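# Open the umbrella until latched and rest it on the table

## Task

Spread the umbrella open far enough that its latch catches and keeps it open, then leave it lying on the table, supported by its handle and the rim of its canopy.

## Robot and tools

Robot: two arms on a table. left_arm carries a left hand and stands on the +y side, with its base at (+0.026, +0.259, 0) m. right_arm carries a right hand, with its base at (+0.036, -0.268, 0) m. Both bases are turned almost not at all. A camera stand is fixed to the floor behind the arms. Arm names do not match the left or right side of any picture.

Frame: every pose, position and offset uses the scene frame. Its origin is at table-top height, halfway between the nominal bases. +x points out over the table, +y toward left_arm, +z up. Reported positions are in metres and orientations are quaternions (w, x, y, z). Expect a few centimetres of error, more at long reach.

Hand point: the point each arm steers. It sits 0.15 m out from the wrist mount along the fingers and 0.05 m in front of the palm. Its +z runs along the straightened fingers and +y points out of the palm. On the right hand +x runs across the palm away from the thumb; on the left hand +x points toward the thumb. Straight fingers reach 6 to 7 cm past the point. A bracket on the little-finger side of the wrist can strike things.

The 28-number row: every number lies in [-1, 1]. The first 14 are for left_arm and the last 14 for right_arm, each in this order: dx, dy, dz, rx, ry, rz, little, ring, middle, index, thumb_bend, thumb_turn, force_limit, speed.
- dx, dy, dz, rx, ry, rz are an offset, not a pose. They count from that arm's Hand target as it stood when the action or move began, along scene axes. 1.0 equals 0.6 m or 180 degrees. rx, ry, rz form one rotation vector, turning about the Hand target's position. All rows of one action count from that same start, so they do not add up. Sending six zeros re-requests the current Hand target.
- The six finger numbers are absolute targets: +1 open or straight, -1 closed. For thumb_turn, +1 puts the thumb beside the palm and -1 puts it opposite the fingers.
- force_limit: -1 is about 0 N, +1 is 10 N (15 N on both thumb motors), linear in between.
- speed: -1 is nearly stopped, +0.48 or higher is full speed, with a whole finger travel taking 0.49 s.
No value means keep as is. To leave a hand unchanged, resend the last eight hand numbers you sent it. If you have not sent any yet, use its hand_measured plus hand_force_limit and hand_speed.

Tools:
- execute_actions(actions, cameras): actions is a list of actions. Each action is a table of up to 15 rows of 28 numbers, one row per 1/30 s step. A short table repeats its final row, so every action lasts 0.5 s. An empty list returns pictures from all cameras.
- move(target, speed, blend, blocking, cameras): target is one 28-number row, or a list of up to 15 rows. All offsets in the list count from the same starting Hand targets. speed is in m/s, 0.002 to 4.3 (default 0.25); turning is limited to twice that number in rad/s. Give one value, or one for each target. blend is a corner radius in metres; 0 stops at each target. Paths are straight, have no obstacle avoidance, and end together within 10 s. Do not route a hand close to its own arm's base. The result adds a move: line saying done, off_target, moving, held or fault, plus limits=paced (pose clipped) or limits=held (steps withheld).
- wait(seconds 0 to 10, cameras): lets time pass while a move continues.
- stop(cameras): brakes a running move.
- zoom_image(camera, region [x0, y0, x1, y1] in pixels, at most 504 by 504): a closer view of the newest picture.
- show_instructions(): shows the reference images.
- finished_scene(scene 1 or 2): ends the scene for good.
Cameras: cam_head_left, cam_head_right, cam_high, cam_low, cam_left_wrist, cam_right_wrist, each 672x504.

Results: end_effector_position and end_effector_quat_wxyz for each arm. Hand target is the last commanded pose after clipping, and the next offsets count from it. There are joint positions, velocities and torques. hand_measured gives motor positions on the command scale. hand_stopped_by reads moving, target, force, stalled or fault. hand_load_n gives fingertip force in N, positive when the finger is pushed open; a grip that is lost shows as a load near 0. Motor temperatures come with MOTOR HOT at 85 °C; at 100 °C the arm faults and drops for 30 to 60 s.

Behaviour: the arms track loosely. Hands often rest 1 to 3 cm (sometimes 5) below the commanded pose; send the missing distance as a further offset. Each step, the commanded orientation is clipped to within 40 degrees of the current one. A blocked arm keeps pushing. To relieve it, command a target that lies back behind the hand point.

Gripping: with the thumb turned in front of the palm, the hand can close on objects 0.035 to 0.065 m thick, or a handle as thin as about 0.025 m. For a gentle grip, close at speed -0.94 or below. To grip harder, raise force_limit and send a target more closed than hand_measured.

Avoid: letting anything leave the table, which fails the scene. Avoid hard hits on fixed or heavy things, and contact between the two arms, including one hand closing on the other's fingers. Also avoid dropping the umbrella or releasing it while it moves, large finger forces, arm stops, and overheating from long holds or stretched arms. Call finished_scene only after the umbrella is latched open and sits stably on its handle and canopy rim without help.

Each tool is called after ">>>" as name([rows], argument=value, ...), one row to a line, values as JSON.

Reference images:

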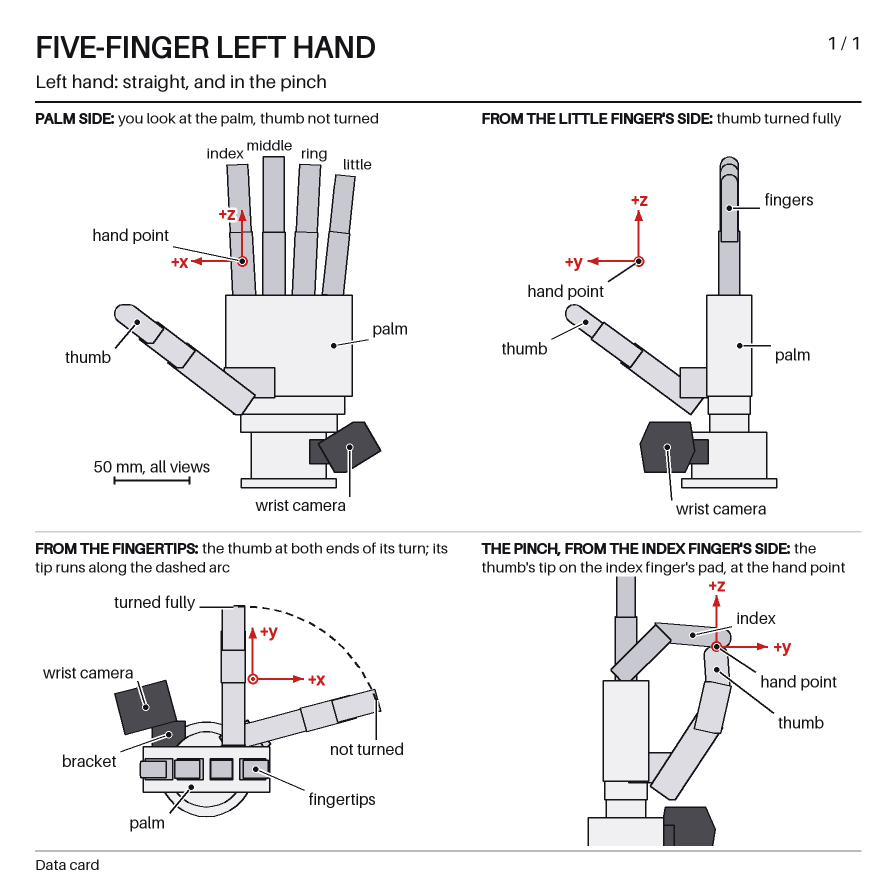

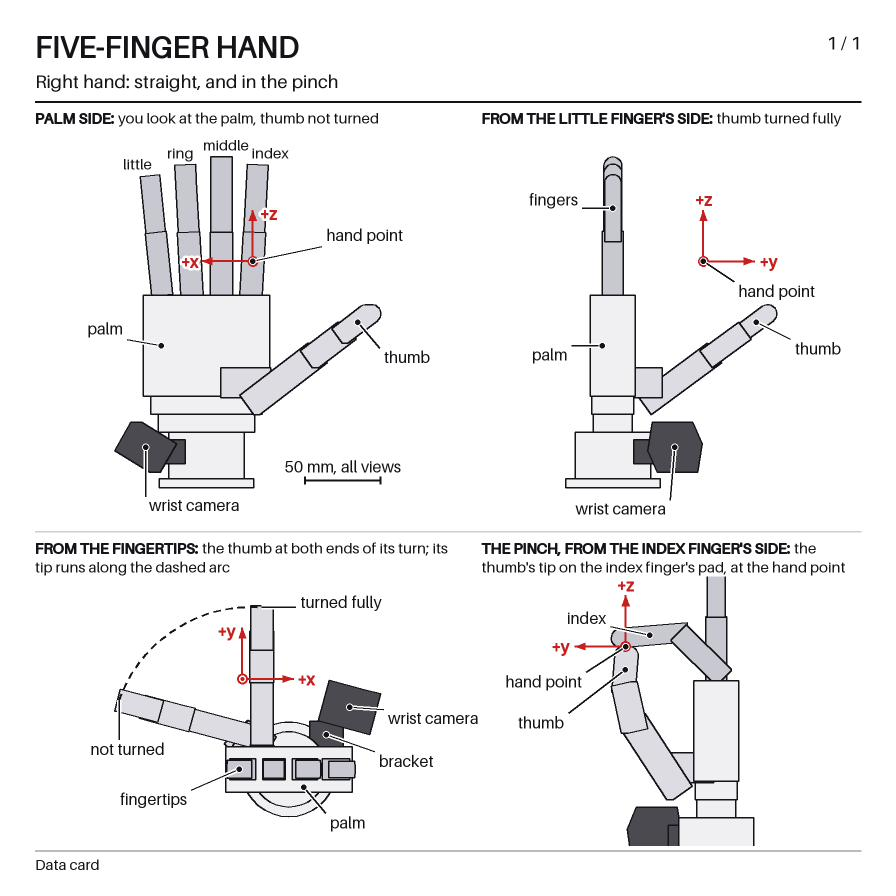

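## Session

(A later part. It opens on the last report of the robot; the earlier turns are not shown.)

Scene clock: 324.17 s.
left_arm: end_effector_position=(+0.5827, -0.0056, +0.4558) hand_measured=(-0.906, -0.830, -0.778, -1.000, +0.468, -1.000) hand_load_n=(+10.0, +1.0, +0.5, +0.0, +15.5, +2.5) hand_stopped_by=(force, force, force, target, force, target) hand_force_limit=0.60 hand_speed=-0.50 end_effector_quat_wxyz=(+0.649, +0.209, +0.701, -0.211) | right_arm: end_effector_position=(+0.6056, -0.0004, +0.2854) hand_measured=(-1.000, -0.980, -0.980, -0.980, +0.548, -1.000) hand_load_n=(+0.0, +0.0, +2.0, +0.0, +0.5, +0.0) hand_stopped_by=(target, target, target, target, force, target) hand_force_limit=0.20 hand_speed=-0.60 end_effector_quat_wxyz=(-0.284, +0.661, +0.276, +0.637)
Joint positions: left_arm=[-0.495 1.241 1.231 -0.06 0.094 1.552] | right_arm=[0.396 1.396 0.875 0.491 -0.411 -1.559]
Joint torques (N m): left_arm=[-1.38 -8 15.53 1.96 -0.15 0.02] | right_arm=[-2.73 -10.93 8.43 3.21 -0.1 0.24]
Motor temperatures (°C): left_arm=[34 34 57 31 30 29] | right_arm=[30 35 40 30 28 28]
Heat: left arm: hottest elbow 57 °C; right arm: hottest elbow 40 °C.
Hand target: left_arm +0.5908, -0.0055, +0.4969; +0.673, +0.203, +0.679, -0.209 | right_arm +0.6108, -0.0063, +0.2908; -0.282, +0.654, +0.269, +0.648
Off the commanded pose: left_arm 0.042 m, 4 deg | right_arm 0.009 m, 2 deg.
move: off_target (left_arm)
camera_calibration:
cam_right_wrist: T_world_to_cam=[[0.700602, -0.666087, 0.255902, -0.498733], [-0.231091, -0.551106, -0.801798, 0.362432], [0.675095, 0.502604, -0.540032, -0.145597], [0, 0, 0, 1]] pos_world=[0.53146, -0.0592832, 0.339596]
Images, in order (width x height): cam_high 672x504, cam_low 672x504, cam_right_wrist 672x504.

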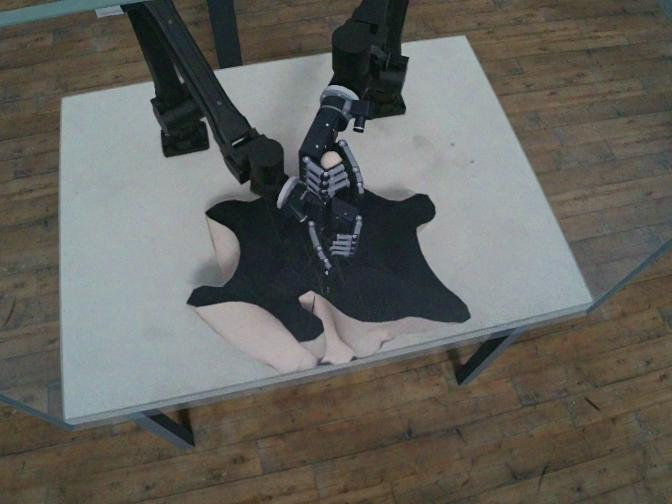

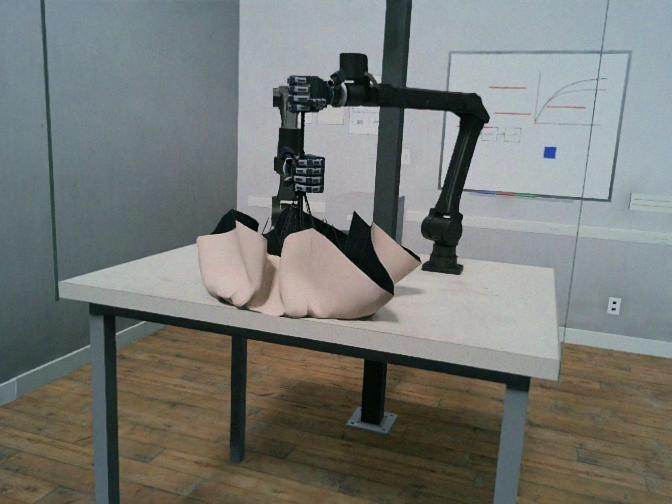

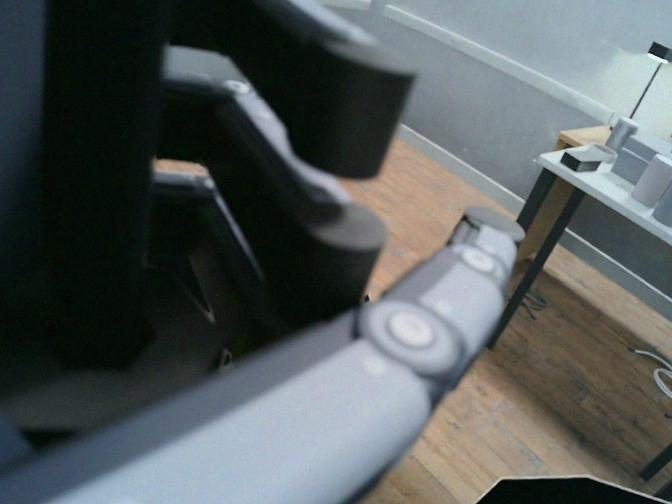

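>>> move([
  [0.0, 0.0, -0.05, 0,0,0, -1,-1,-1,-1,-0.3,-1,0.6,-0.5, -0.004,-0.015,-0.04,0,0,0, -1,-0.98,-0.98,-0.98,0.3,-1,0.2,-0.6],
], speed=0.06, cameras=["cam_low","cam_high"])

>>> zoom_image(camera="cam_low", region=[240, 70, 360, 260])

Scene clock: 326.03 s.
left_arm: end_effector_position=(+0.5852, -0.0070, +0.4557) hand_measured=(-0.906, -0.830, -0.778, -1.000, +0.468, -1.000) hand_load_n=(+10.0, +0.5, +1.0, +0.0, +15.5, +2.5) hand_stopped_by=(force, force, force, target, force, target) hand_force_limit=0.60 hand_speed=-0.50 end_effector_quat_wxyz=(+0.657, +0.207, +0.693, -0.213) | right_arm: end_effector_position=(+0.6024, -0.0062, +0.2658) hand_measured=(-1.000, -0.980, -0.980, -0.980, +0.548, -1.000) hand_load_n=(+0.0, +0.0, +2.0, +0.0, +1.0, +0.0) hand_stopped_by=(target, target, target, target, force, target) hand_force_limit=0.20 hand_speed=-0.60 end_effector_quat_wxyz=(-0.286, +0.657, +0.277, +0.640)
Joint positions: left_arm=[-0.495 1.246 1.218 -0.02 0.094 1.552] | right_arm=[0.383 1.418 0.829 0.569 -0.43 -1.557]
Joint torques (N m): left_arm=[-1.03 -8.59 10.61 3.66 -0.15 0.03] | right_arm=[-3.02 -10.75 7.9 3.11 -0.03 0.22]
Motor temperatures (°C): left_arm=[34 34 57 31 30 29] | right_arm=[30 35 40 30 28 28]
Heat: left arm: hottest elbow 57 °C; right arm: hottest elbow 40 °C.
Hand target: left_arm +0.5908, -0.0055, +0.4670; +0.673, +0.203, +0.679, -0.209 | right_arm +0.6085, -0.0152, +0.2668; -0.282, +0.654, +0.269, +0.648
Off the commanded pose: left_arm 0.013 m, 3 deg | right_arm 0.011 m, 2 deg.
move: off_target (left_arm, right_arm)
Images, in order (width x height): cam_high 672x504, cam_low 672x504.

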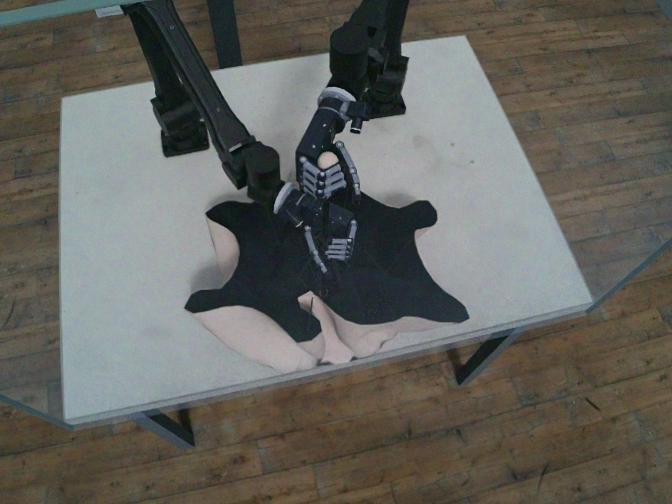

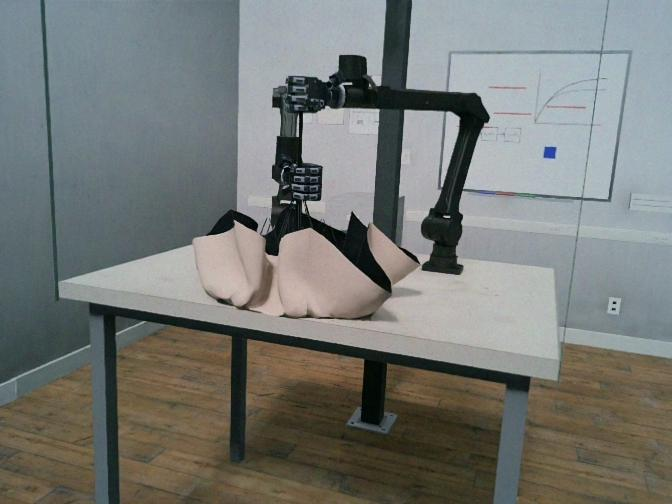

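Scaled by 2.653.

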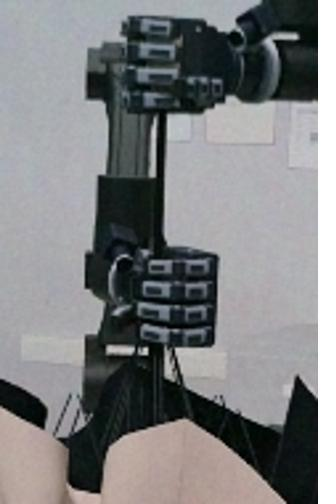

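>>> move([
  [0.0, 0.0, -0.01, 0,0,0, -1,-1,-1,-1,-0.3,-1,0.6,-0.5, 0,0,-0.07,0,0,0, -1,-0.98,-0.98,-0.98,0.3,-1,0.2,-0.6],
], speed=0.06, cameras=["cam_low","cam_high"])

>>> zoom_image(camera="cam_low", region=[240, 70, 360, 260])

Scene clock: 327.67 s.
left_arm: end_effector_position=(+0.5856, -0.0073, +0.4558) hand_measured=(-0.906, -0.830, -0.778, -1.000, +0.468, -1.000) hand_load_n=(+10.5, +0.0, +1.0, +0.0, +15.0, +2.5) hand_stopped_by=(force, force, force, target, force, target) hand_force_limit=0.60 hand_speed=-0.50 end_effector_quat_wxyz=(+0.661, +0.206, +0.689, -0.214) | right_arm: end_effector_position=(+0.6019, -0.0046, +0.2617) hand_measured=(-1.000, -0.980, -0.980, -0.980, +0.548, -1.000) hand_load_n=(+0.0, +0.0, +2.0, +1.5, +1.0, +0.0) hand_stopped_by=(target, target, target, target, force, target) hand_force_limit=0.20 hand_speed=-0.60 end_effector_quat_wxyz=(-0.290, +0.629, +0.279, +0.665)
Joint positions: left_arm=[-0.495 1.246 1.209 0.003 0.094 1.551] | right_arm=[0.383 1.46 0.791 0.729 -0.437 -1.552]
Joint torques (N m): left_arm=[-1.55 -8.64 10.1 3.59 -0.1 0.04] | right_arm=[-3.02 -8 6.09 1.8 0.32 0.17]
Motor temperatures (°C): left_arm=[34 34 57 31 30 29] | right_arm=[30 35 40 30 28 28]
Heat: left arm: hottest elbow 57 °C; right arm: hottest elbow 40 °C.
Hand target: left_arm +0.5908, -0.0055, +0.4609; +0.673, +0.203, +0.679, -0.209 | right_arm +0.6085, -0.0152, +0.2249; -0.282, +0.654, +0.269, +0.648
Off the commanded pose: left_arm 0.007 m, 2 deg | right_arm 0.039 m, 4 deg.
move: off_target (right_arm)
Images, in order (width x height): cam_high 672x504, cam_low 672x504.

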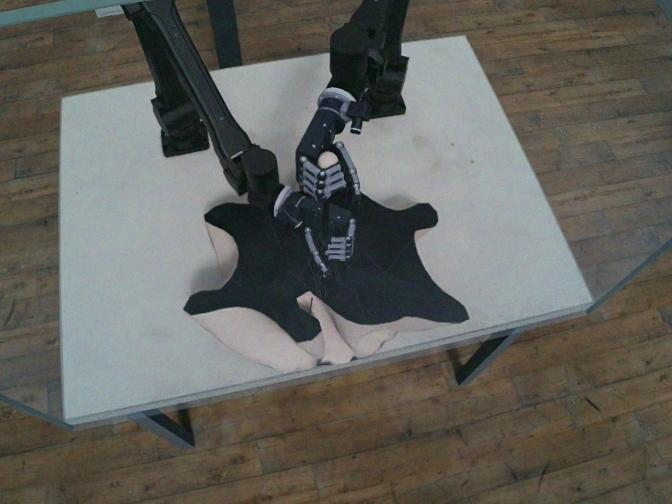

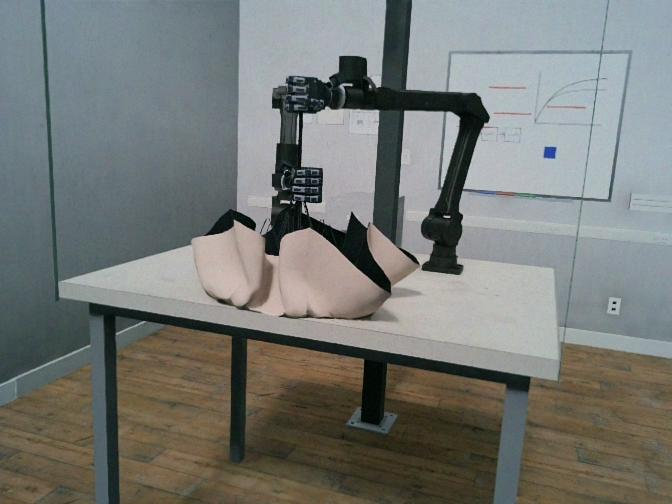

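Scaled by 2.653.

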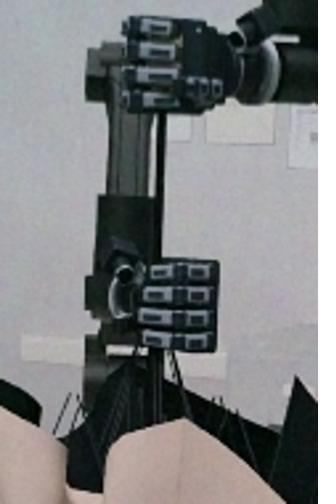

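>>> move([
  [0.0, 0.0, -0.01, 0,0,0, -1,-1,-1,-1,-0.3,-1,0.6,-0.5, 0,0,-0.1,0,0,0, -1,-0.98,-0.98,-0.98,0.3,-1,0.2,-0.6],
], speed=0.06, cameras=["cam_low","cam_high"])

>>> zoom_image(camera="cam_low", region=[240, 70, 360, 260])

Scene clock: 329.77 s.
left_arm: end_effector_position=(+0.5860, -0.0074, +0.4558) hand_measured=(-0.906, -0.830, -0.778, -1.000, +0.468, -1.000) hand_load_n=(+10.5, +0.0, +0.5, +0.0, +15.0, +2.5) hand_stopped_by=(force, force, force, target, force, target) hand_force_limit=0.60 hand_speed=-0.50 end_effector_quat_wxyz=(+0.666, +0.205, +0.684, -0.215) | right_arm: end_effector_position=(+0.6011, -0.0038, +0.2641) hand_measured=(-1.000, -0.978, -0.980, -0.980, +0.548, -1.000) hand_load_n=(+0.0, +26.5, +1.5, +0.0, +4.0, -2.0) hand_stopped_by=(target, target, target, target, force, target) hand_force_limit=0.20 hand_speed=-0.60 end_effector_quat_wxyz=(-0.299, +0.585, +0.271, +0.704)
Joint positions: left_arm=[-0.495 1.246 1.199 0.027 0.094 1.551] | right_arm=[0.384 1.526 0.756 0.957 -0.437 -1.523]
Joint torques (N m): left_arm=[-2.2 -7.71 9.92 3.21 -0.14 0.05] | right_arm=[-3.19 -4.07 2.59 0.32 0.31 -0.15]
Motor temperatures (°C): left_arm=[34 34 57 31 30 29] | right_arm=[30 35 39 30 28 28]
Heat: left arm: hottest elbow 57 °C; right arm: hottest elbow 39 °C.
Hand target: left_arm +0.5908, -0.0055, +0.4548; +0.673, +0.203, +0.679, -0.209 | right_arm +0.6084, -0.0152, +0.1648; -0.282, +0.654, +0.269, +0.648
Off the commanded pose: left_arm 0.005 m, 1 deg | right_arm 0.100 m, 10 deg.
move: off_target (right_arm)
Images, in order (width x height): cam_high 672x504, cam_low 672x504.

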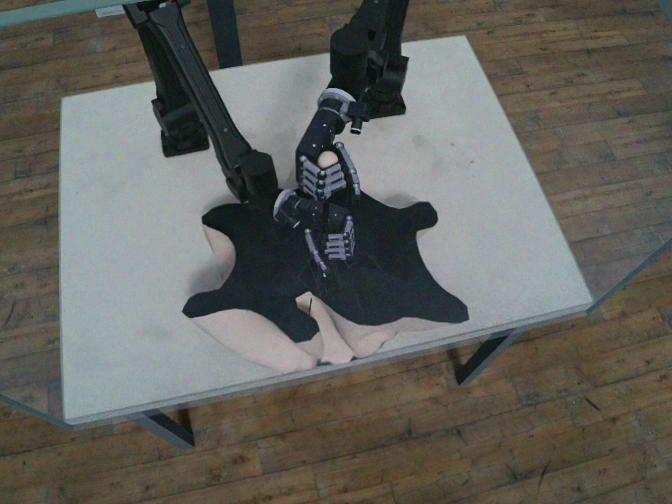

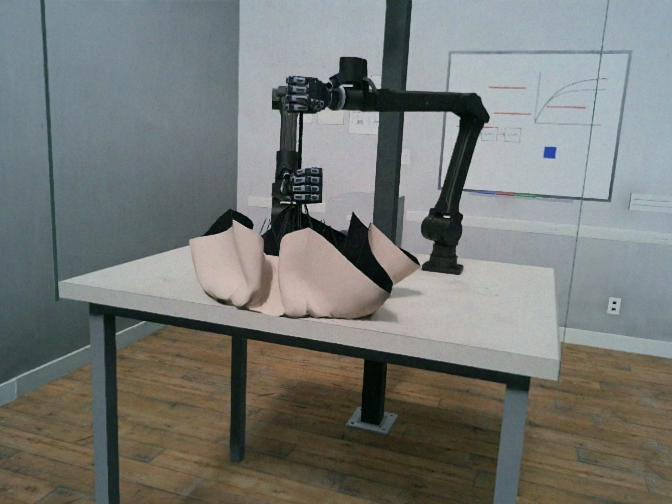

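Scaled by 2.653.

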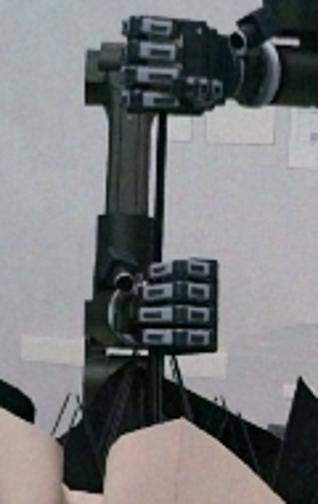

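>>> zoom_image(camera="cam_low", region=[180, 180, 430, 330])

>>> zoom_image(camera="cam_high", region=[280, 180, 400, 320])

Scaled by 2.016.

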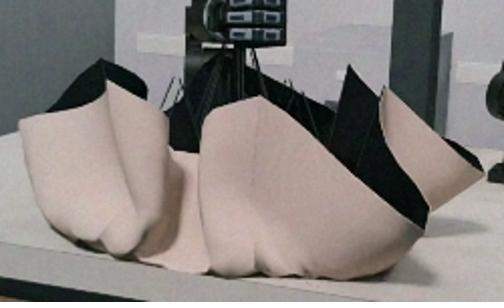

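Scaled by 3.600.

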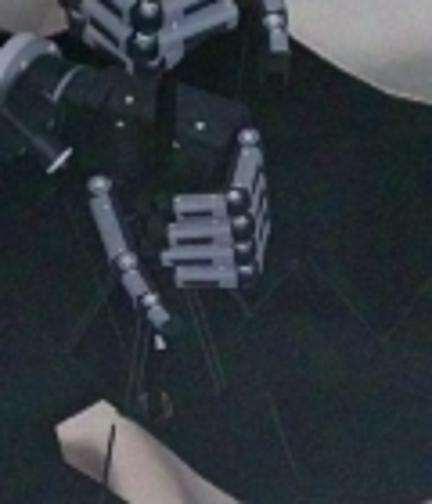

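>>> move([
  [0.0, 0.0, 0.0, 0,0,0, -1,-1,-1,-1,-0.3,-1,0.6,-0.5, 0,0,0.06,-0.04,0.04,0, -1,-0.98,-0.98,-0.98,0.3,-1,0.2,-0.6],
  [0.0, 0.0, 0.0, 0,0,0, -1,-1,-1,-1,-0.3,-1,0.6,-0.5, 0,0,0.0,-0.09,0.086,0, -1,-0.98,-0.98,-0.98,0.3,-1,0.2,-0.6],
], speed=0.1, cameras=["cam_low","cam_high"])

>>> zoom_image(camera="cam_low", region=[240, 70, 360, 260])

Scene clock: 335.80 s.
left_arm: end_effector_position=(+0.5861, -0.0062, +0.4556) hand_measured=(-0.906, -0.830, -0.778, -1.000, +0.468, -1.000) hand_load_n=(+9.5, +0.0, +0.5, +0.0, +15.5, +2.5) hand_stopped_by=(force, force, force, target, force, target) hand_force_limit=0.60 hand_speed=-0.50 end_effector_quat_wxyz=(+0.667, +0.199, +0.685, -0.214) | right_arm: end_effector_position=(+0.6024, -0.0046, +0.2414) hand_measured=(-1.000, -0.980, -0.980, -0.980, +0.550, -1.000) hand_load_n=(+0.0, +0.0, +0.0, +14.5, +10.5, +7.0) hand_stopped_by=(target, target, target, target, force, target) hand_force_limit=0.20 hand_speed=-0.60 end_effector_quat_wxyz=(-0.250, +0.721, +0.306, +0.569)
Joint positions: left_arm=[-0.497 1.246 1.199 0.029 0.08 1.545] | right_arm=[0.401 1.403 0.911 0.244 -0.396 -1.657]
Joint torques (N m): left_arm=[-1.08 -8.53 9.68 2.96 0.08 0.09] | right_arm=[-2.73 -5.19 7.02 -1.05 0.64 -0.5]
Motor temperatures (°C): left_arm=[34 34 56 31 30 29] | right_arm=[30 35 39 30 28 28]
Heat: left arm: hottest elbow 56 °C; right arm: hottest elbow 39 °C.
Hand target: left_arm +0.5908, -0.0054, +0.4548; +0.673, +0.203, +0.679, -0.209 | right_arm +0.6084, -0.0153, +0.1646; -0.221, +0.768, +0.317, +0.510
Off the commanded pose: left_arm 0.005 m, 1 deg | right_arm 0.078 m, 9 deg.
move: off_target (right_arm)
Images, in order (width x height): cam_high 672x504, cam_low 672x504.

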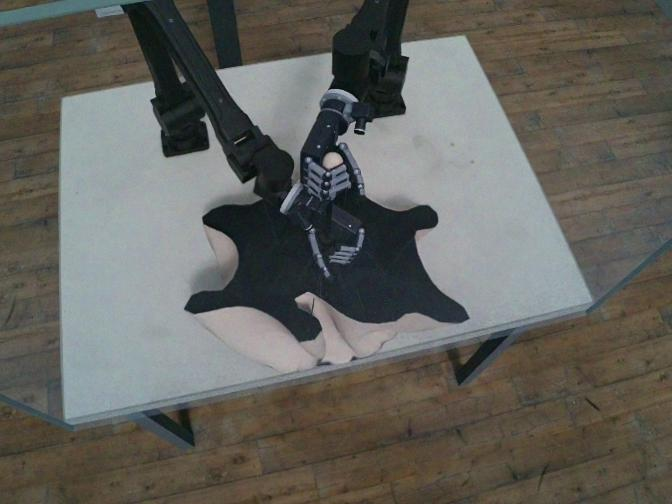

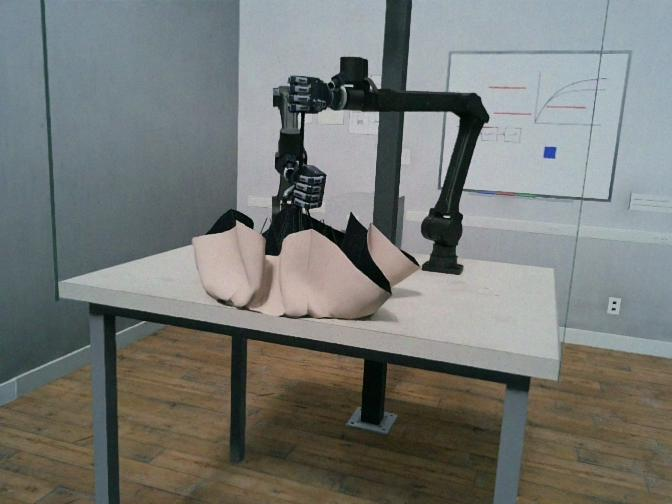

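Scaled by 2.653.

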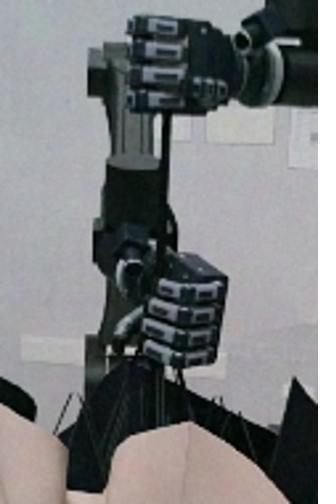

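>>> move([
  [0.0, 0.0, 0.0, 0,0,0, -1,-1,-1,-1,-0.3,-1,0.6,-0.5, 0,0,-0.04,0.05,-0.048,0, -1,-0.98,-0.98,-0.98,0.3,-1,0.2,-0.6],
], speed=0.1, cameras=["cam_low","cam_high"])

>>> zoom_image(camera="cam_low", region=[240, 70, 360, 260])

Scene clock: 337.83 s.
left_arm: end_effector_position=(+0.5861, -0.0062, +0.4557) hand_measured=(-0.906, -0.830, -0.778, -1.000, +0.468, -1.000) hand_load_n=(+8.5, +0.0, +0.5, +0.0, +15.0, +2.5) hand_stopped_by=(force, force, force, target, force, target) hand_force_limit=0.60 hand_speed=-0.50 end_effector_quat_wxyz=(+0.667, +0.199, +0.685, -0.213) | right_arm: end_effector_position=(+0.6018, -0.0018, +0.2559) hand_measured=(-1.000, -0.980, -0.980, -0.980, +0.550, -1.000) hand_load_n=(+0.0, +10.0, +6.5, +7.5, +5.0, -0.5) hand_stopped_by=(target, target, target, target, force, target) hand_force_limit=0.20 hand_speed=-0.60 end_effector_quat_wxyz=(-0.267, +0.633, +0.297, +0.663)
Joint positions: left_arm=[-0.497 1.246 1.199 0.029 0.08 1.546] | right_arm=[0.396 1.463 0.793 0.693 -0.419 -1.617]
Joint torques (N m): left_arm=[-1.2 -8.88 9.77 3.07 0.08 0.14] | right_arm=[-3.43 -2.84 2.84 0.02 0.22 0.03]
Motor temperatures (°C): left_arm=[34 35 56 31 30 29] | right_arm=[30 35 39 30 28 28]
Heat: left arm: hottest elbow 56 °C; right arm: hottest elbow 39 °C.
Hand target: left_arm +0.5908, -0.0054, +0.4548; +0.673, +0.203, +0.679, -0.209 | right_arm +0.6085, -0.0152, +0.1410; -0.256, +0.708, +0.291, +0.590
Off the commanded pose: left_arm 0.005 m, 1 deg | right_arm 0.116 m, 12 deg.
move: off_target (right_arm)
Images, in order (width x height): cam_high 672x504, cam_low 672x504.

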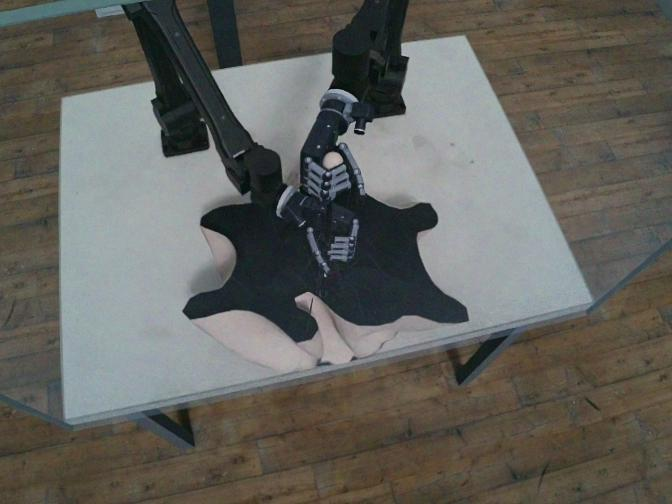

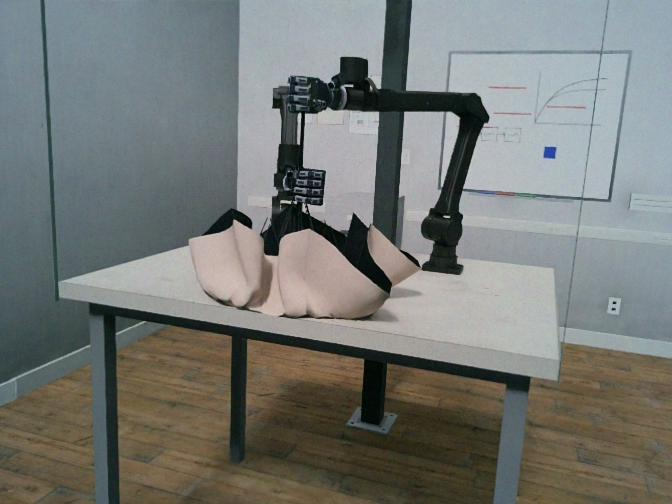

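Scaled by 2.653.

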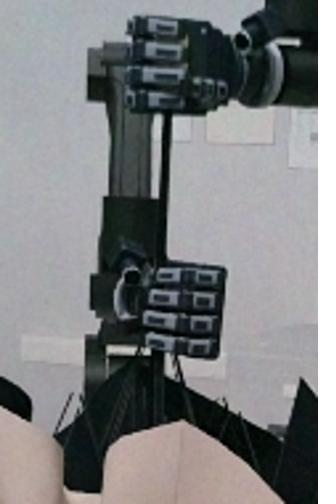

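>>> zoom_image(camera="cam_low", region=[270, 160, 350, 240])

>>> zoom_image(camera="cam_high", region=[290, 210, 390, 300])

Scaled by 6.300.

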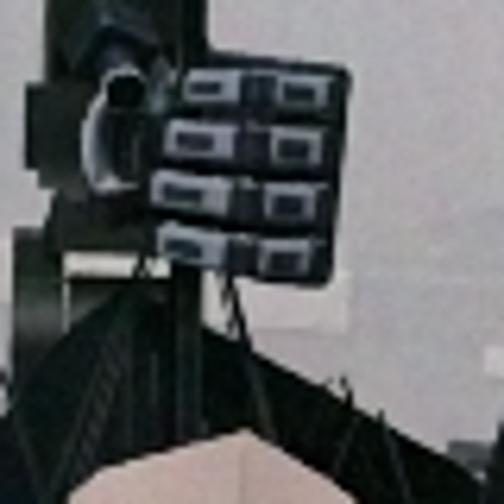

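Scaled by 5.040.

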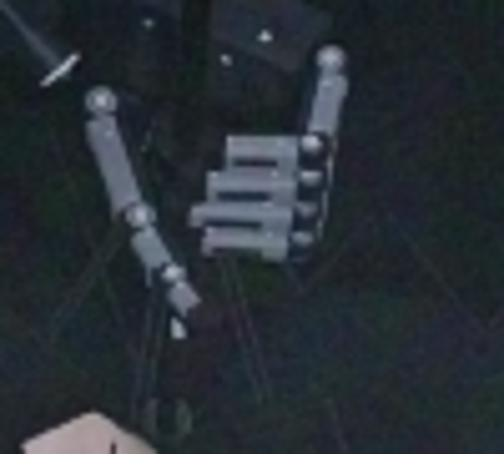

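>>> execute_actions([
  [[0,0,0,0,0,0, -1,-1,-1,-1,-0.3,-1,0.6,-0.5, 0,0,0.1,0,0,0, 1,1,1,1,1,-1,0.2,0.2]],
  [[0,0,0,0,0,0, -1,-1,-1,-1,-0.3,-1,0.6,-0.5, 0,0,0.08,0,0,0, 1,1,1,1,1,-1,0.2,0.2]],
  [[0,0,0,0,0,0, -1,-1,-1,-1,-0.3,-1,0.6,-0.5, 0,0,0.05,0,0,0, 1,1,1,1,1,-1,0.2,0.2]],
], cameras=["cam_low","cam_right_wrist"])

>>> zoom_image(camera="cam_low", region=[270, 130, 370, 240])

Scene clock: 341.23 s.
left_arm: end_effector_position=(+0.5858, -0.0073, +0.4558) hand_measured=(-0.906, -0.830, -0.778, -1.000, +0.468, -1.000) hand_load_n=(+7.5, +0.0, +0.5, +0.0, +15.5, +2.5) hand_stopped_by=(force, force, force, target, force, target) hand_force_limit=0.60 hand_speed=-0.50 end_effector_quat_wxyz=(+0.667, +0.202, +0.684, -0.215) | right_arm: end_effector_position=(+0.5908, -0.0114, +0.2405) hand_measured=(+1.000, +1.000, +1.000, +1.000, +1.000, -1.000) hand_load_n=(+0.0, +0.0, +0.0, +0.0, +0.0, +0.5) hand_stopped_by=(target, target, target, target, target, target) hand_force_limit=0.20 hand_speed=0.20 end_effector_quat_wxyz=(-0.266, +0.725, +0.294, +0.564)
Joint positions: left_arm=[-0.497 1.246 1.199 0.029 0.086 1.548] | right_arm=[0.389 1.37 0.88 0.244 -0.417 -1.617]
Joint torques (N m): left_arm=[-0.91 -8.59 9.63 3.06 0.04 0.08] | right_arm=[-2.9 -12.04 13.29 1.29 0.04 0.03]
Motor temperatures (°C): left_arm=[34 35 55 31 30 29] | right_arm=[30 35 39 30 28 28]
Heat: left arm: hottest elbow 55 °C; right arm: hottest elbow 39 °C.
Hand target: left_arm +0.5908, -0.0054, +0.4550; +0.673, +0.203, +0.679, -0.209 | right_arm +0.6085, -0.0151, +0.2788; -0.256, +0.708, +0.292, +0.590
Off the commanded pose: left_arm 0.005 m, 1 deg | right_arm 0.042 m, 4 deg.
Step readings (end_effector_position of left_arm | right_arm):
0: (+0.5861, -0.0062, +0.4557) | (+0.6019, -0.0018, +0.2556)
1: (+0.5861, -0.0062, +0.4557) | (+0.6018, -0.0018, +0.2559)
2: (+0.5861, -0.0062, +0.4557) | (+0.6017, -0.0018, +0.2562)
4: (+0.5861, -0.0065, +0.4557) | (+0.5991, -0.0019, +0.2497)
8: (+0.5858, -0.0074, +0.4557) | (+0.5951, -0.0030, +0.2379)
15: (+0.5861, -0.0065, +0.4557) | (+0.5934, -0.0023, +0.2311)
16: (+0.5861, -0.0065, +0.4557) | (+0.5935, -0.0023, +0.2314)
17: (+0.5860, -0.0068, +0.4557) | (+0.5933, -0.0024, +0.2313)
19: (+0.5857, -0.0077, +0.4557) | (+0.5924, -0.0028, +0.2308)
23: (+0.5857, -0.0076, +0.4558) | (+0.5909, -0.0041, +0.2281)
30: (+0.5858, -0.0073, +0.4558) | (+0.5906, -0.0046, +0.2267)
31: (+0.5858, -0.0073, +0.4558) | (+0.5906, -0.0045, +0.2270)
32: (+0.5857, -0.0076, +0.4558) | (+0.5905, -0.0049, +0.2267)
34: (+0.5857, -0.0076, +0.4558) | (+0.5896, -0.0059, +0.2265)
38: (+0.5858, -0.0073, +0.4558) | (+0.5890, -0.0090, +0.2320)
45: (+0.5858, -0.0073, +0.4558) | (+0.5908, -0.0114, +0.2407)
camera_calibration:
cam_right_wrist: T_world_to_cam=[[0.742946, -0.631512, 0.221863, -0.500611], [-0.344361, -0.644846, -0.682341, 0.354036], [0.573974, 0.430542, -0.696554, -0.0577794], [0, 0, 0, 1]] pos_world=[0.527007, -0.0629666, 0.312394]
Images, in order (width x height): cam_low 672x504, cam_right_wrist 672x504.

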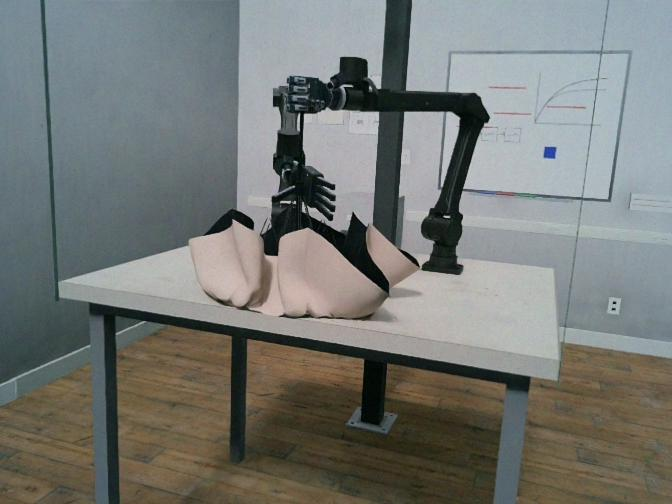

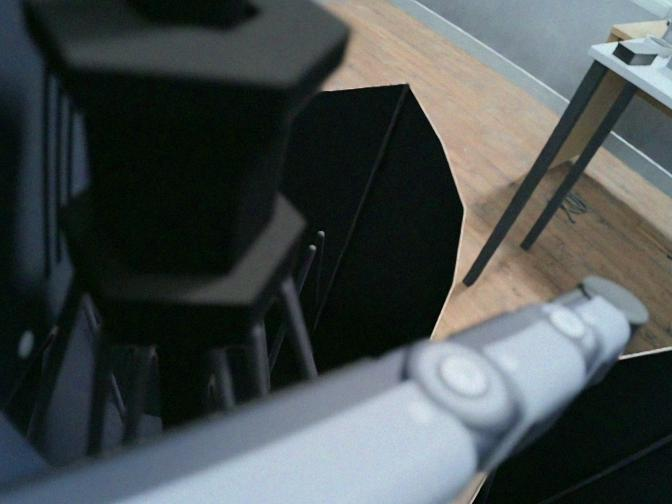

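Scaled by 4.582.

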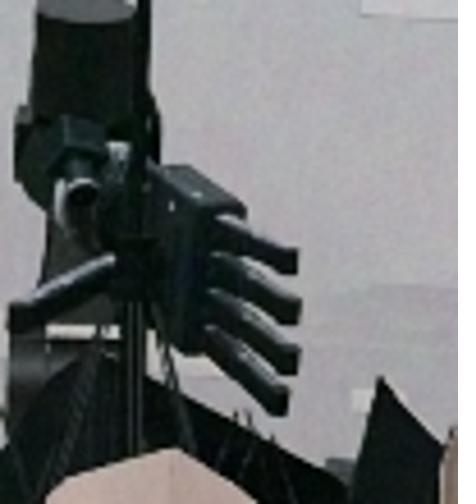

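>>> execute_actions([
  [[0,0,0,0,0,0, -1,-1,-1,-1,1,-1,0.6,0, 0,0,0.0,0,0,0, -0.6,-0.6,-0.6,-0.6,1,-1,-0.5,0.0]],
  [[0,0,0,0,0,0, 0,0,0,0,1,-1,0.6,0, 0,0,0,0,0,0, -0.6,-0.6,-0.6,-0.6,1,-1,-0.5,0.0]],
  [[0,0,0,0,0,0, 0,0,0,0,1,-1,0.6,0, 0,0,0,0,0,0, -0.6,-0.6,-0.6,-0.6,1,-1,-0.5,0.0]],
  [[0,0,0,0,0,0, 0,0,0,0,1,-1,0.6,0, 0,0,0,0,0,0, -0.6,-0.6,-0.6,-0.6,1,-1,-0.5,0.0]],
], cameras=["cam_low","cam_left_wrist"])

Scene clock: 344.20 s.
left_arm: end_effector_position=(+0.5857, -0.0076, +0.4558) hand_measured=(+0.000, +0.000, +0.000, +0.000, +1.000, -1.000) hand_load_n=(+0.0, +0.0, +0.0, +0.0, +0.0, +0.5) hand_stopped_by=(target, target, target, target, target, target) hand_force_limit=0.60 hand_speed=0.00 end_effector_quat_wxyz=(+0.667, +0.202, +0.684, -0.215) | right_arm: end_effector_position=(+0.5909, -0.0116, +0.2405) hand_measured=(-0.600, -0.600, -0.600, -0.600, +1.000, -1.000) hand_load_n=(+0.0, +0.5, +0.0, +0.0, +0.0, +0.5) hand_stopped_by=(target, target, target, target, target, target) hand_force_limit=-0.50 hand_speed=0.00 end_effector_quat_wxyz=(-0.266, +0.725, +0.293, +0.564)
Joint positions: left_arm=[-0.497 1.246 1.199 0.029 0.088 1.548] | right_arm=[0.389 1.37 0.88 0.244 -0.417 -1.617]
Joint torques (N m): left_arm=[-1.38 -8.64 9.72 3.02 0.09 0.08] | right_arm=[-2.96 -12.1 13.27 1.28 0.02 0]
Motor temperatures (°C): left_arm=[34 35 55 31 30 29] | right_arm=[30 35 39 30 28 28]
Heat: left arm: hottest elbow 55 °C; right arm: hottest elbow 39 °C.
Hand target: left_arm +0.5908, -0.0054, +0.4550; +0.673, +0.203, +0.679, -0.209 | right_arm +0.6085, -0.0152, +0.2788; -0.256, +0.708, +0.292, +0.590
Off the commanded pose: left_arm 0.006 m, 1 deg | right_arm 0.042 m, 4 deg.
Step readings (end_effector_position of left_arm | right_arm):
0: (+0.5858, -0.0073, +0.4558) | (+0.5908, -0.0114, +0.2405)
1: (+0.5858, -0.0073, +0.4558) | (+0.5908, -0.0114, +0.2405)
2: (+0.5858, -0.0073, +0.4558) | (+0.5908, -0.0114, +0.2405)
4: (+0.5858, -0.0073, +0.4558) | (+0.5908, -0.0114, +0.2405)
8: (+0.5858, -0.0073, +0.4558) | (+0.5908, -0.0114, +0.2405)
15: (+0.5858, -0.0073, +0.4558) | (+0.5908, -0.0114, +0.2405)
16: (+0.5858, -0.0073, +0.4558) | (+0.5908, -0.0114, +0.2405)
17: (+0.5858, -0.0073, +0.4558) | (+0.5908, -0.0114, +0.2405)
19: (+0.5857, -0.0076, +0.4558) | (+0.5909, -0.0116, +0.2405)
23: (+0.5857, -0.0076, +0.4558) | (+0.5909, -0.0116, +0.2405)
30: (+0.5857, -0.0076, +0.4558) | (+0.5909, -0.0116, +0.2405)
31: (+0.5857, -0.0076, +0.4558) | (+0.5909, -0.0116, +0.2405)
32: (+0.5857, -0.0076, +0.4558) | (+0.5909, -0.0116, +0.2405)
34: (+0.5857, -0.0076, +0.4558) | (+0.5909, -0.0116, +0.2405)
38: (+0.5857, -0.0076, +0.4558) | (+0.5909, -0.0116, +0.2405)
45: (+0.5857, -0.0076, +0.4558) | (+0.5909, -0.0116, +0.2405)
46: (+0.5857, -0.0076, +0.4558) | (+0.5909, -0.0116, +0.2405)
47: (+0.5857, -0.0076, +0.4558) | (+0.5909, -0.0116, +0.2405)
49: (+0.5857, -0.0076, +0.4558) | (+0.5909, -0.0116, +0.2405)
53: (+0.5857, -0.0076, +0.4558) | (+0.5909, -0.0116, +0.2405)
60: (+0.5857, -0.0076, +0.4558) | (+0.5909, -0.0116, +0.2405)
camera_calibration:
cam_left_wrist: T_world_to_cam=[[-0.529923, -0.817604, -0.22518, 0.410474], [-0.302762, 0.430426, -0.850334, 0.571369], [0.79216, -0.382436, -0.475632, -0.137606], [0, 0, 0, 1]] pos_world=[0.499514, 0.0370475, 0.512835]
Images, in order (width x height): cam_low 672x504, cam_left_wrist 672x504.

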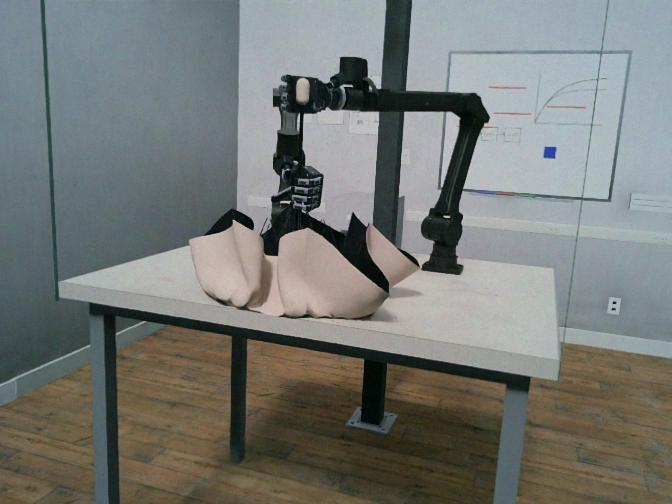

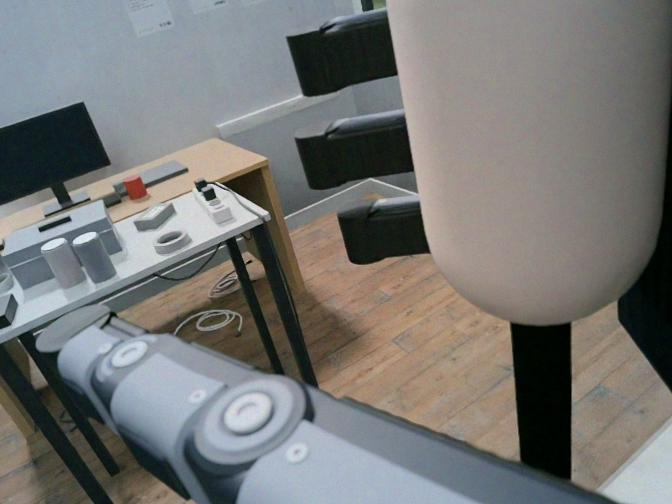

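>>> move([
  [0,0,0.03,0,0,0, 0,0,0,0,1,-1,0.6,-0.5, 0,0,0,0,0,0, -0.6,-0.6,-0.6,-0.6,1,-1,-0.5,0.0],
  [0,0,0.05,0,0,0, 0,0,0,0,1,-1,0.6,-0.5, 0,0,0,0,0,0, -0.6,-0.6,-0.6,-0.6,1,-1,-0.5,0.0],
], speed=0.06, cameras=["cam_low","cam_left_wrist"])

Scene clock: 346.23 s.
left_arm: end_effector_position=(+0.5853, -0.0074, +0.4592) hand_measured=(+0.000, +0.000, +0.000, +0.000, +1.000, -1.000) hand_load_n=(+0.0, +0.0, +0.0, +0.0, +0.0, +0.0) hand_stopped_by=(target, target, target, target, target, target) hand_force_limit=0.60 hand_speed=-0.50 end_effector_quat_wxyz=(+0.660, +0.204, +0.690, -0.214) | right_arm: end_effector_position=(+0.5910, -0.0118, +0.2405) hand_measured=(-0.600, -0.600, -0.600, -0.600, +1.000, -1.000) hand_load_n=(+0.0, +0.0, +0.0, +0.0, +0.0, +0.5) hand_stopped_by=(target, target, target, target, target, target) hand_force_limit=-0.50 hand_speed=0.00 end_effector_quat_wxyz=(-0.266, +0.725, +0.293, +0.564)
Joint positions: left_arm=[-0.497 1.246 1.22 -0.011 0.088 1.548] | right_arm=[0.389 1.37 0.88 0.244 -0.417 -1.617]
Joint torques (N m): left_arm=[-1.44 -8.29 14.04 1.44 0.05 0.13] | right_arm=[-2.96 -12.04 13.27 1.25 0.01 0.01]
Motor temperatures (°C): left_arm=[34 35 55 31 30 29] | right_arm=[30 35 40 30 28 28]
Heat: left arm: hottest elbow 55 °C; right arm: hottest elbow 40 °C.
Hand target: left_arm +0.5908, -0.0054, +0.4848; +0.673, +0.203, +0.679, -0.209 | right_arm +0.6085, -0.0152, +0.2788; -0.256, +0.708, +0.291, +0.590
Off the commanded pose: left_arm 0.027 m, 2 deg | right_arm 0.042 m, 4 deg.
move: off_target (left_arm, right_arm)
camera_calibration:
cam_left_wrist: T_world_to_cam=[[-0.533508, -0.81559, -0.224015, 0.412805], [-0.316193, 0.437978, -0.841545, 0.577875], [0.784469, -0.378139, -0.491548, -0.123824], [0, 0, 0, 1]] pos_world=[0.500091, 0.0367606, 0.517917]
Images, in order (width x height): cam_low 672x504, cam_left_wrist 672x504.

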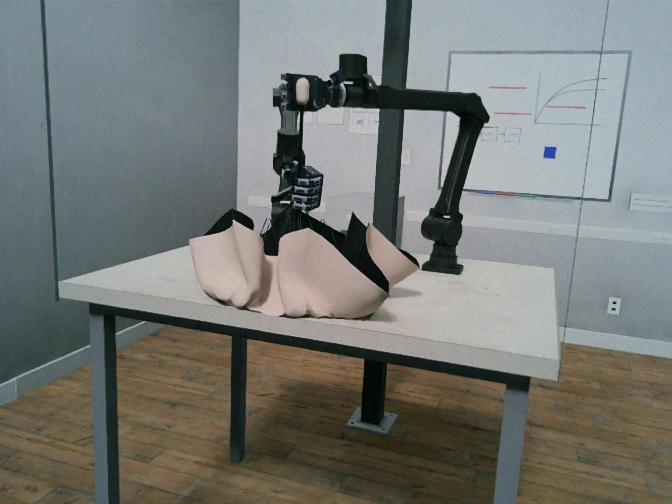

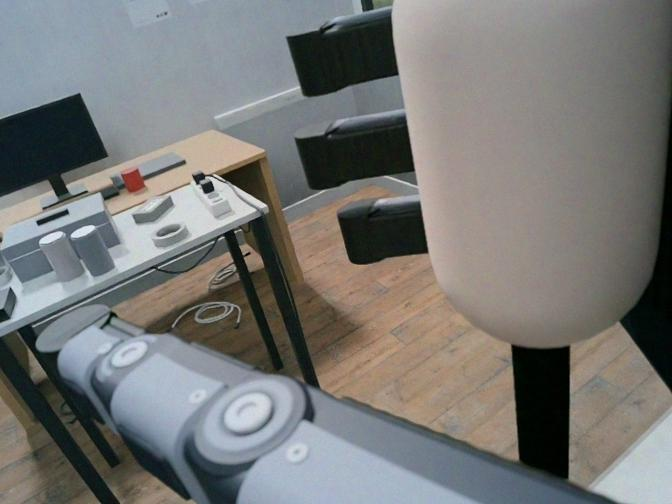

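>>> move([
  [0,0,0.03,0,0,0, 0,0,0,0,1,-1,0.6,-0.5, 0,0,0,0,0,0, -0.6,-0.6,-0.6,-0.6,1,-1,-0.5,0.0],
], speed=0.1, cameras=["cam_left_wrist"])

Scene clock: 347.53 s.
left_arm: end_effector_position=(+0.5855, -0.0075, +0.4786) hand_measured=(+0.000, +0.000, +0.000, +0.000, +1.000, -1.000) hand_load_n=(+0.0, +0.0, +0.0, +0.0, +0.0, +0.0) hand_stopped_by=(target, target, target, target, target, target) hand_force_limit=0.60 hand_speed=-0.50 end_effector_quat_wxyz=(+0.661, +0.203, +0.689, -0.214) | right_arm: end_effector_position=(+0.5910, -0.0118, +0.2405) hand_measured=(-0.600, -0.600, -0.600, -0.600, +1.000, -1.000) hand_load_n=(+0.0, +0.5, +0.0, +0.0, +0.0, +0.5) hand_stopped_by=(target, target, target, target, target, target) hand_force_limit=-0.50 hand_speed=0.00 end_effector_quat_wxyz=(-0.266, +0.725, +0.293, +0.564)
Joint positions: left_arm=[-0.497 1.246 1.269 -0.057 0.088 1.548] | right_arm=[0.389 1.37 0.88 0.244 -0.417 -1.617]
Joint torques (N m): left_arm=[-0.79 -7.71 14.05 1.5 0.07 0.11] | right_arm=[-2.84 -12.22 13.27 1.25 0.02 -0.01]
Motor temperatures (°C): left_arm=[34 35 55 31 30 29] | right_arm=[30 35 40 30 28 28]
Heat: left arm: hottest elbow 55 °C; right arm: hottest elbow 40 °C.
Hand target: left_arm +0.5908, -0.0054, +0.5028; +0.673, +0.203, +0.679, -0.209 | right_arm +0.6085, -0.0151, +0.2788; -0.256, +0.708, +0.292, +0.590
Off the commanded pose: left_arm 0.025 m, 2 deg | right_arm 0.042 m, 4 deg.
move: off_target (left_arm, right_arm)
camera_calibration:
cam_left_wrist: T_world_to_cam=[[-0.532976, -0.81588, -0.224223, 0.41691], [-0.314065, 0.436824, -0.84294, 0.593734], [0.785684, -0.378846, -0.489056, -0.11623], [0, 0, 0, 1]] pos_world=[0.499995, 0.0367585, 0.53712]
Images, in order (width x height): cam_left_wrist 672x504.

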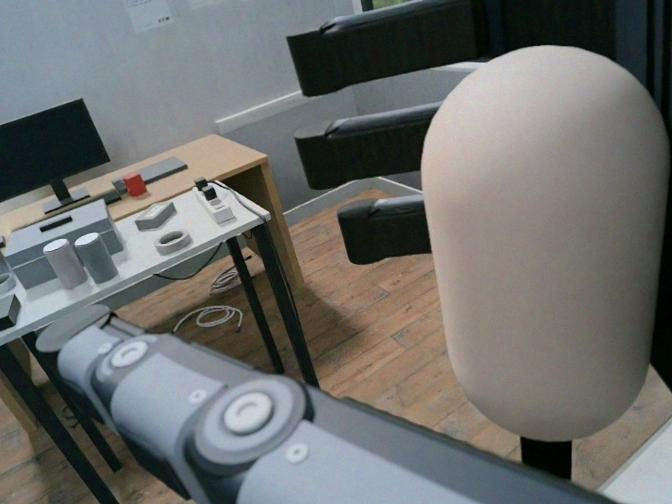

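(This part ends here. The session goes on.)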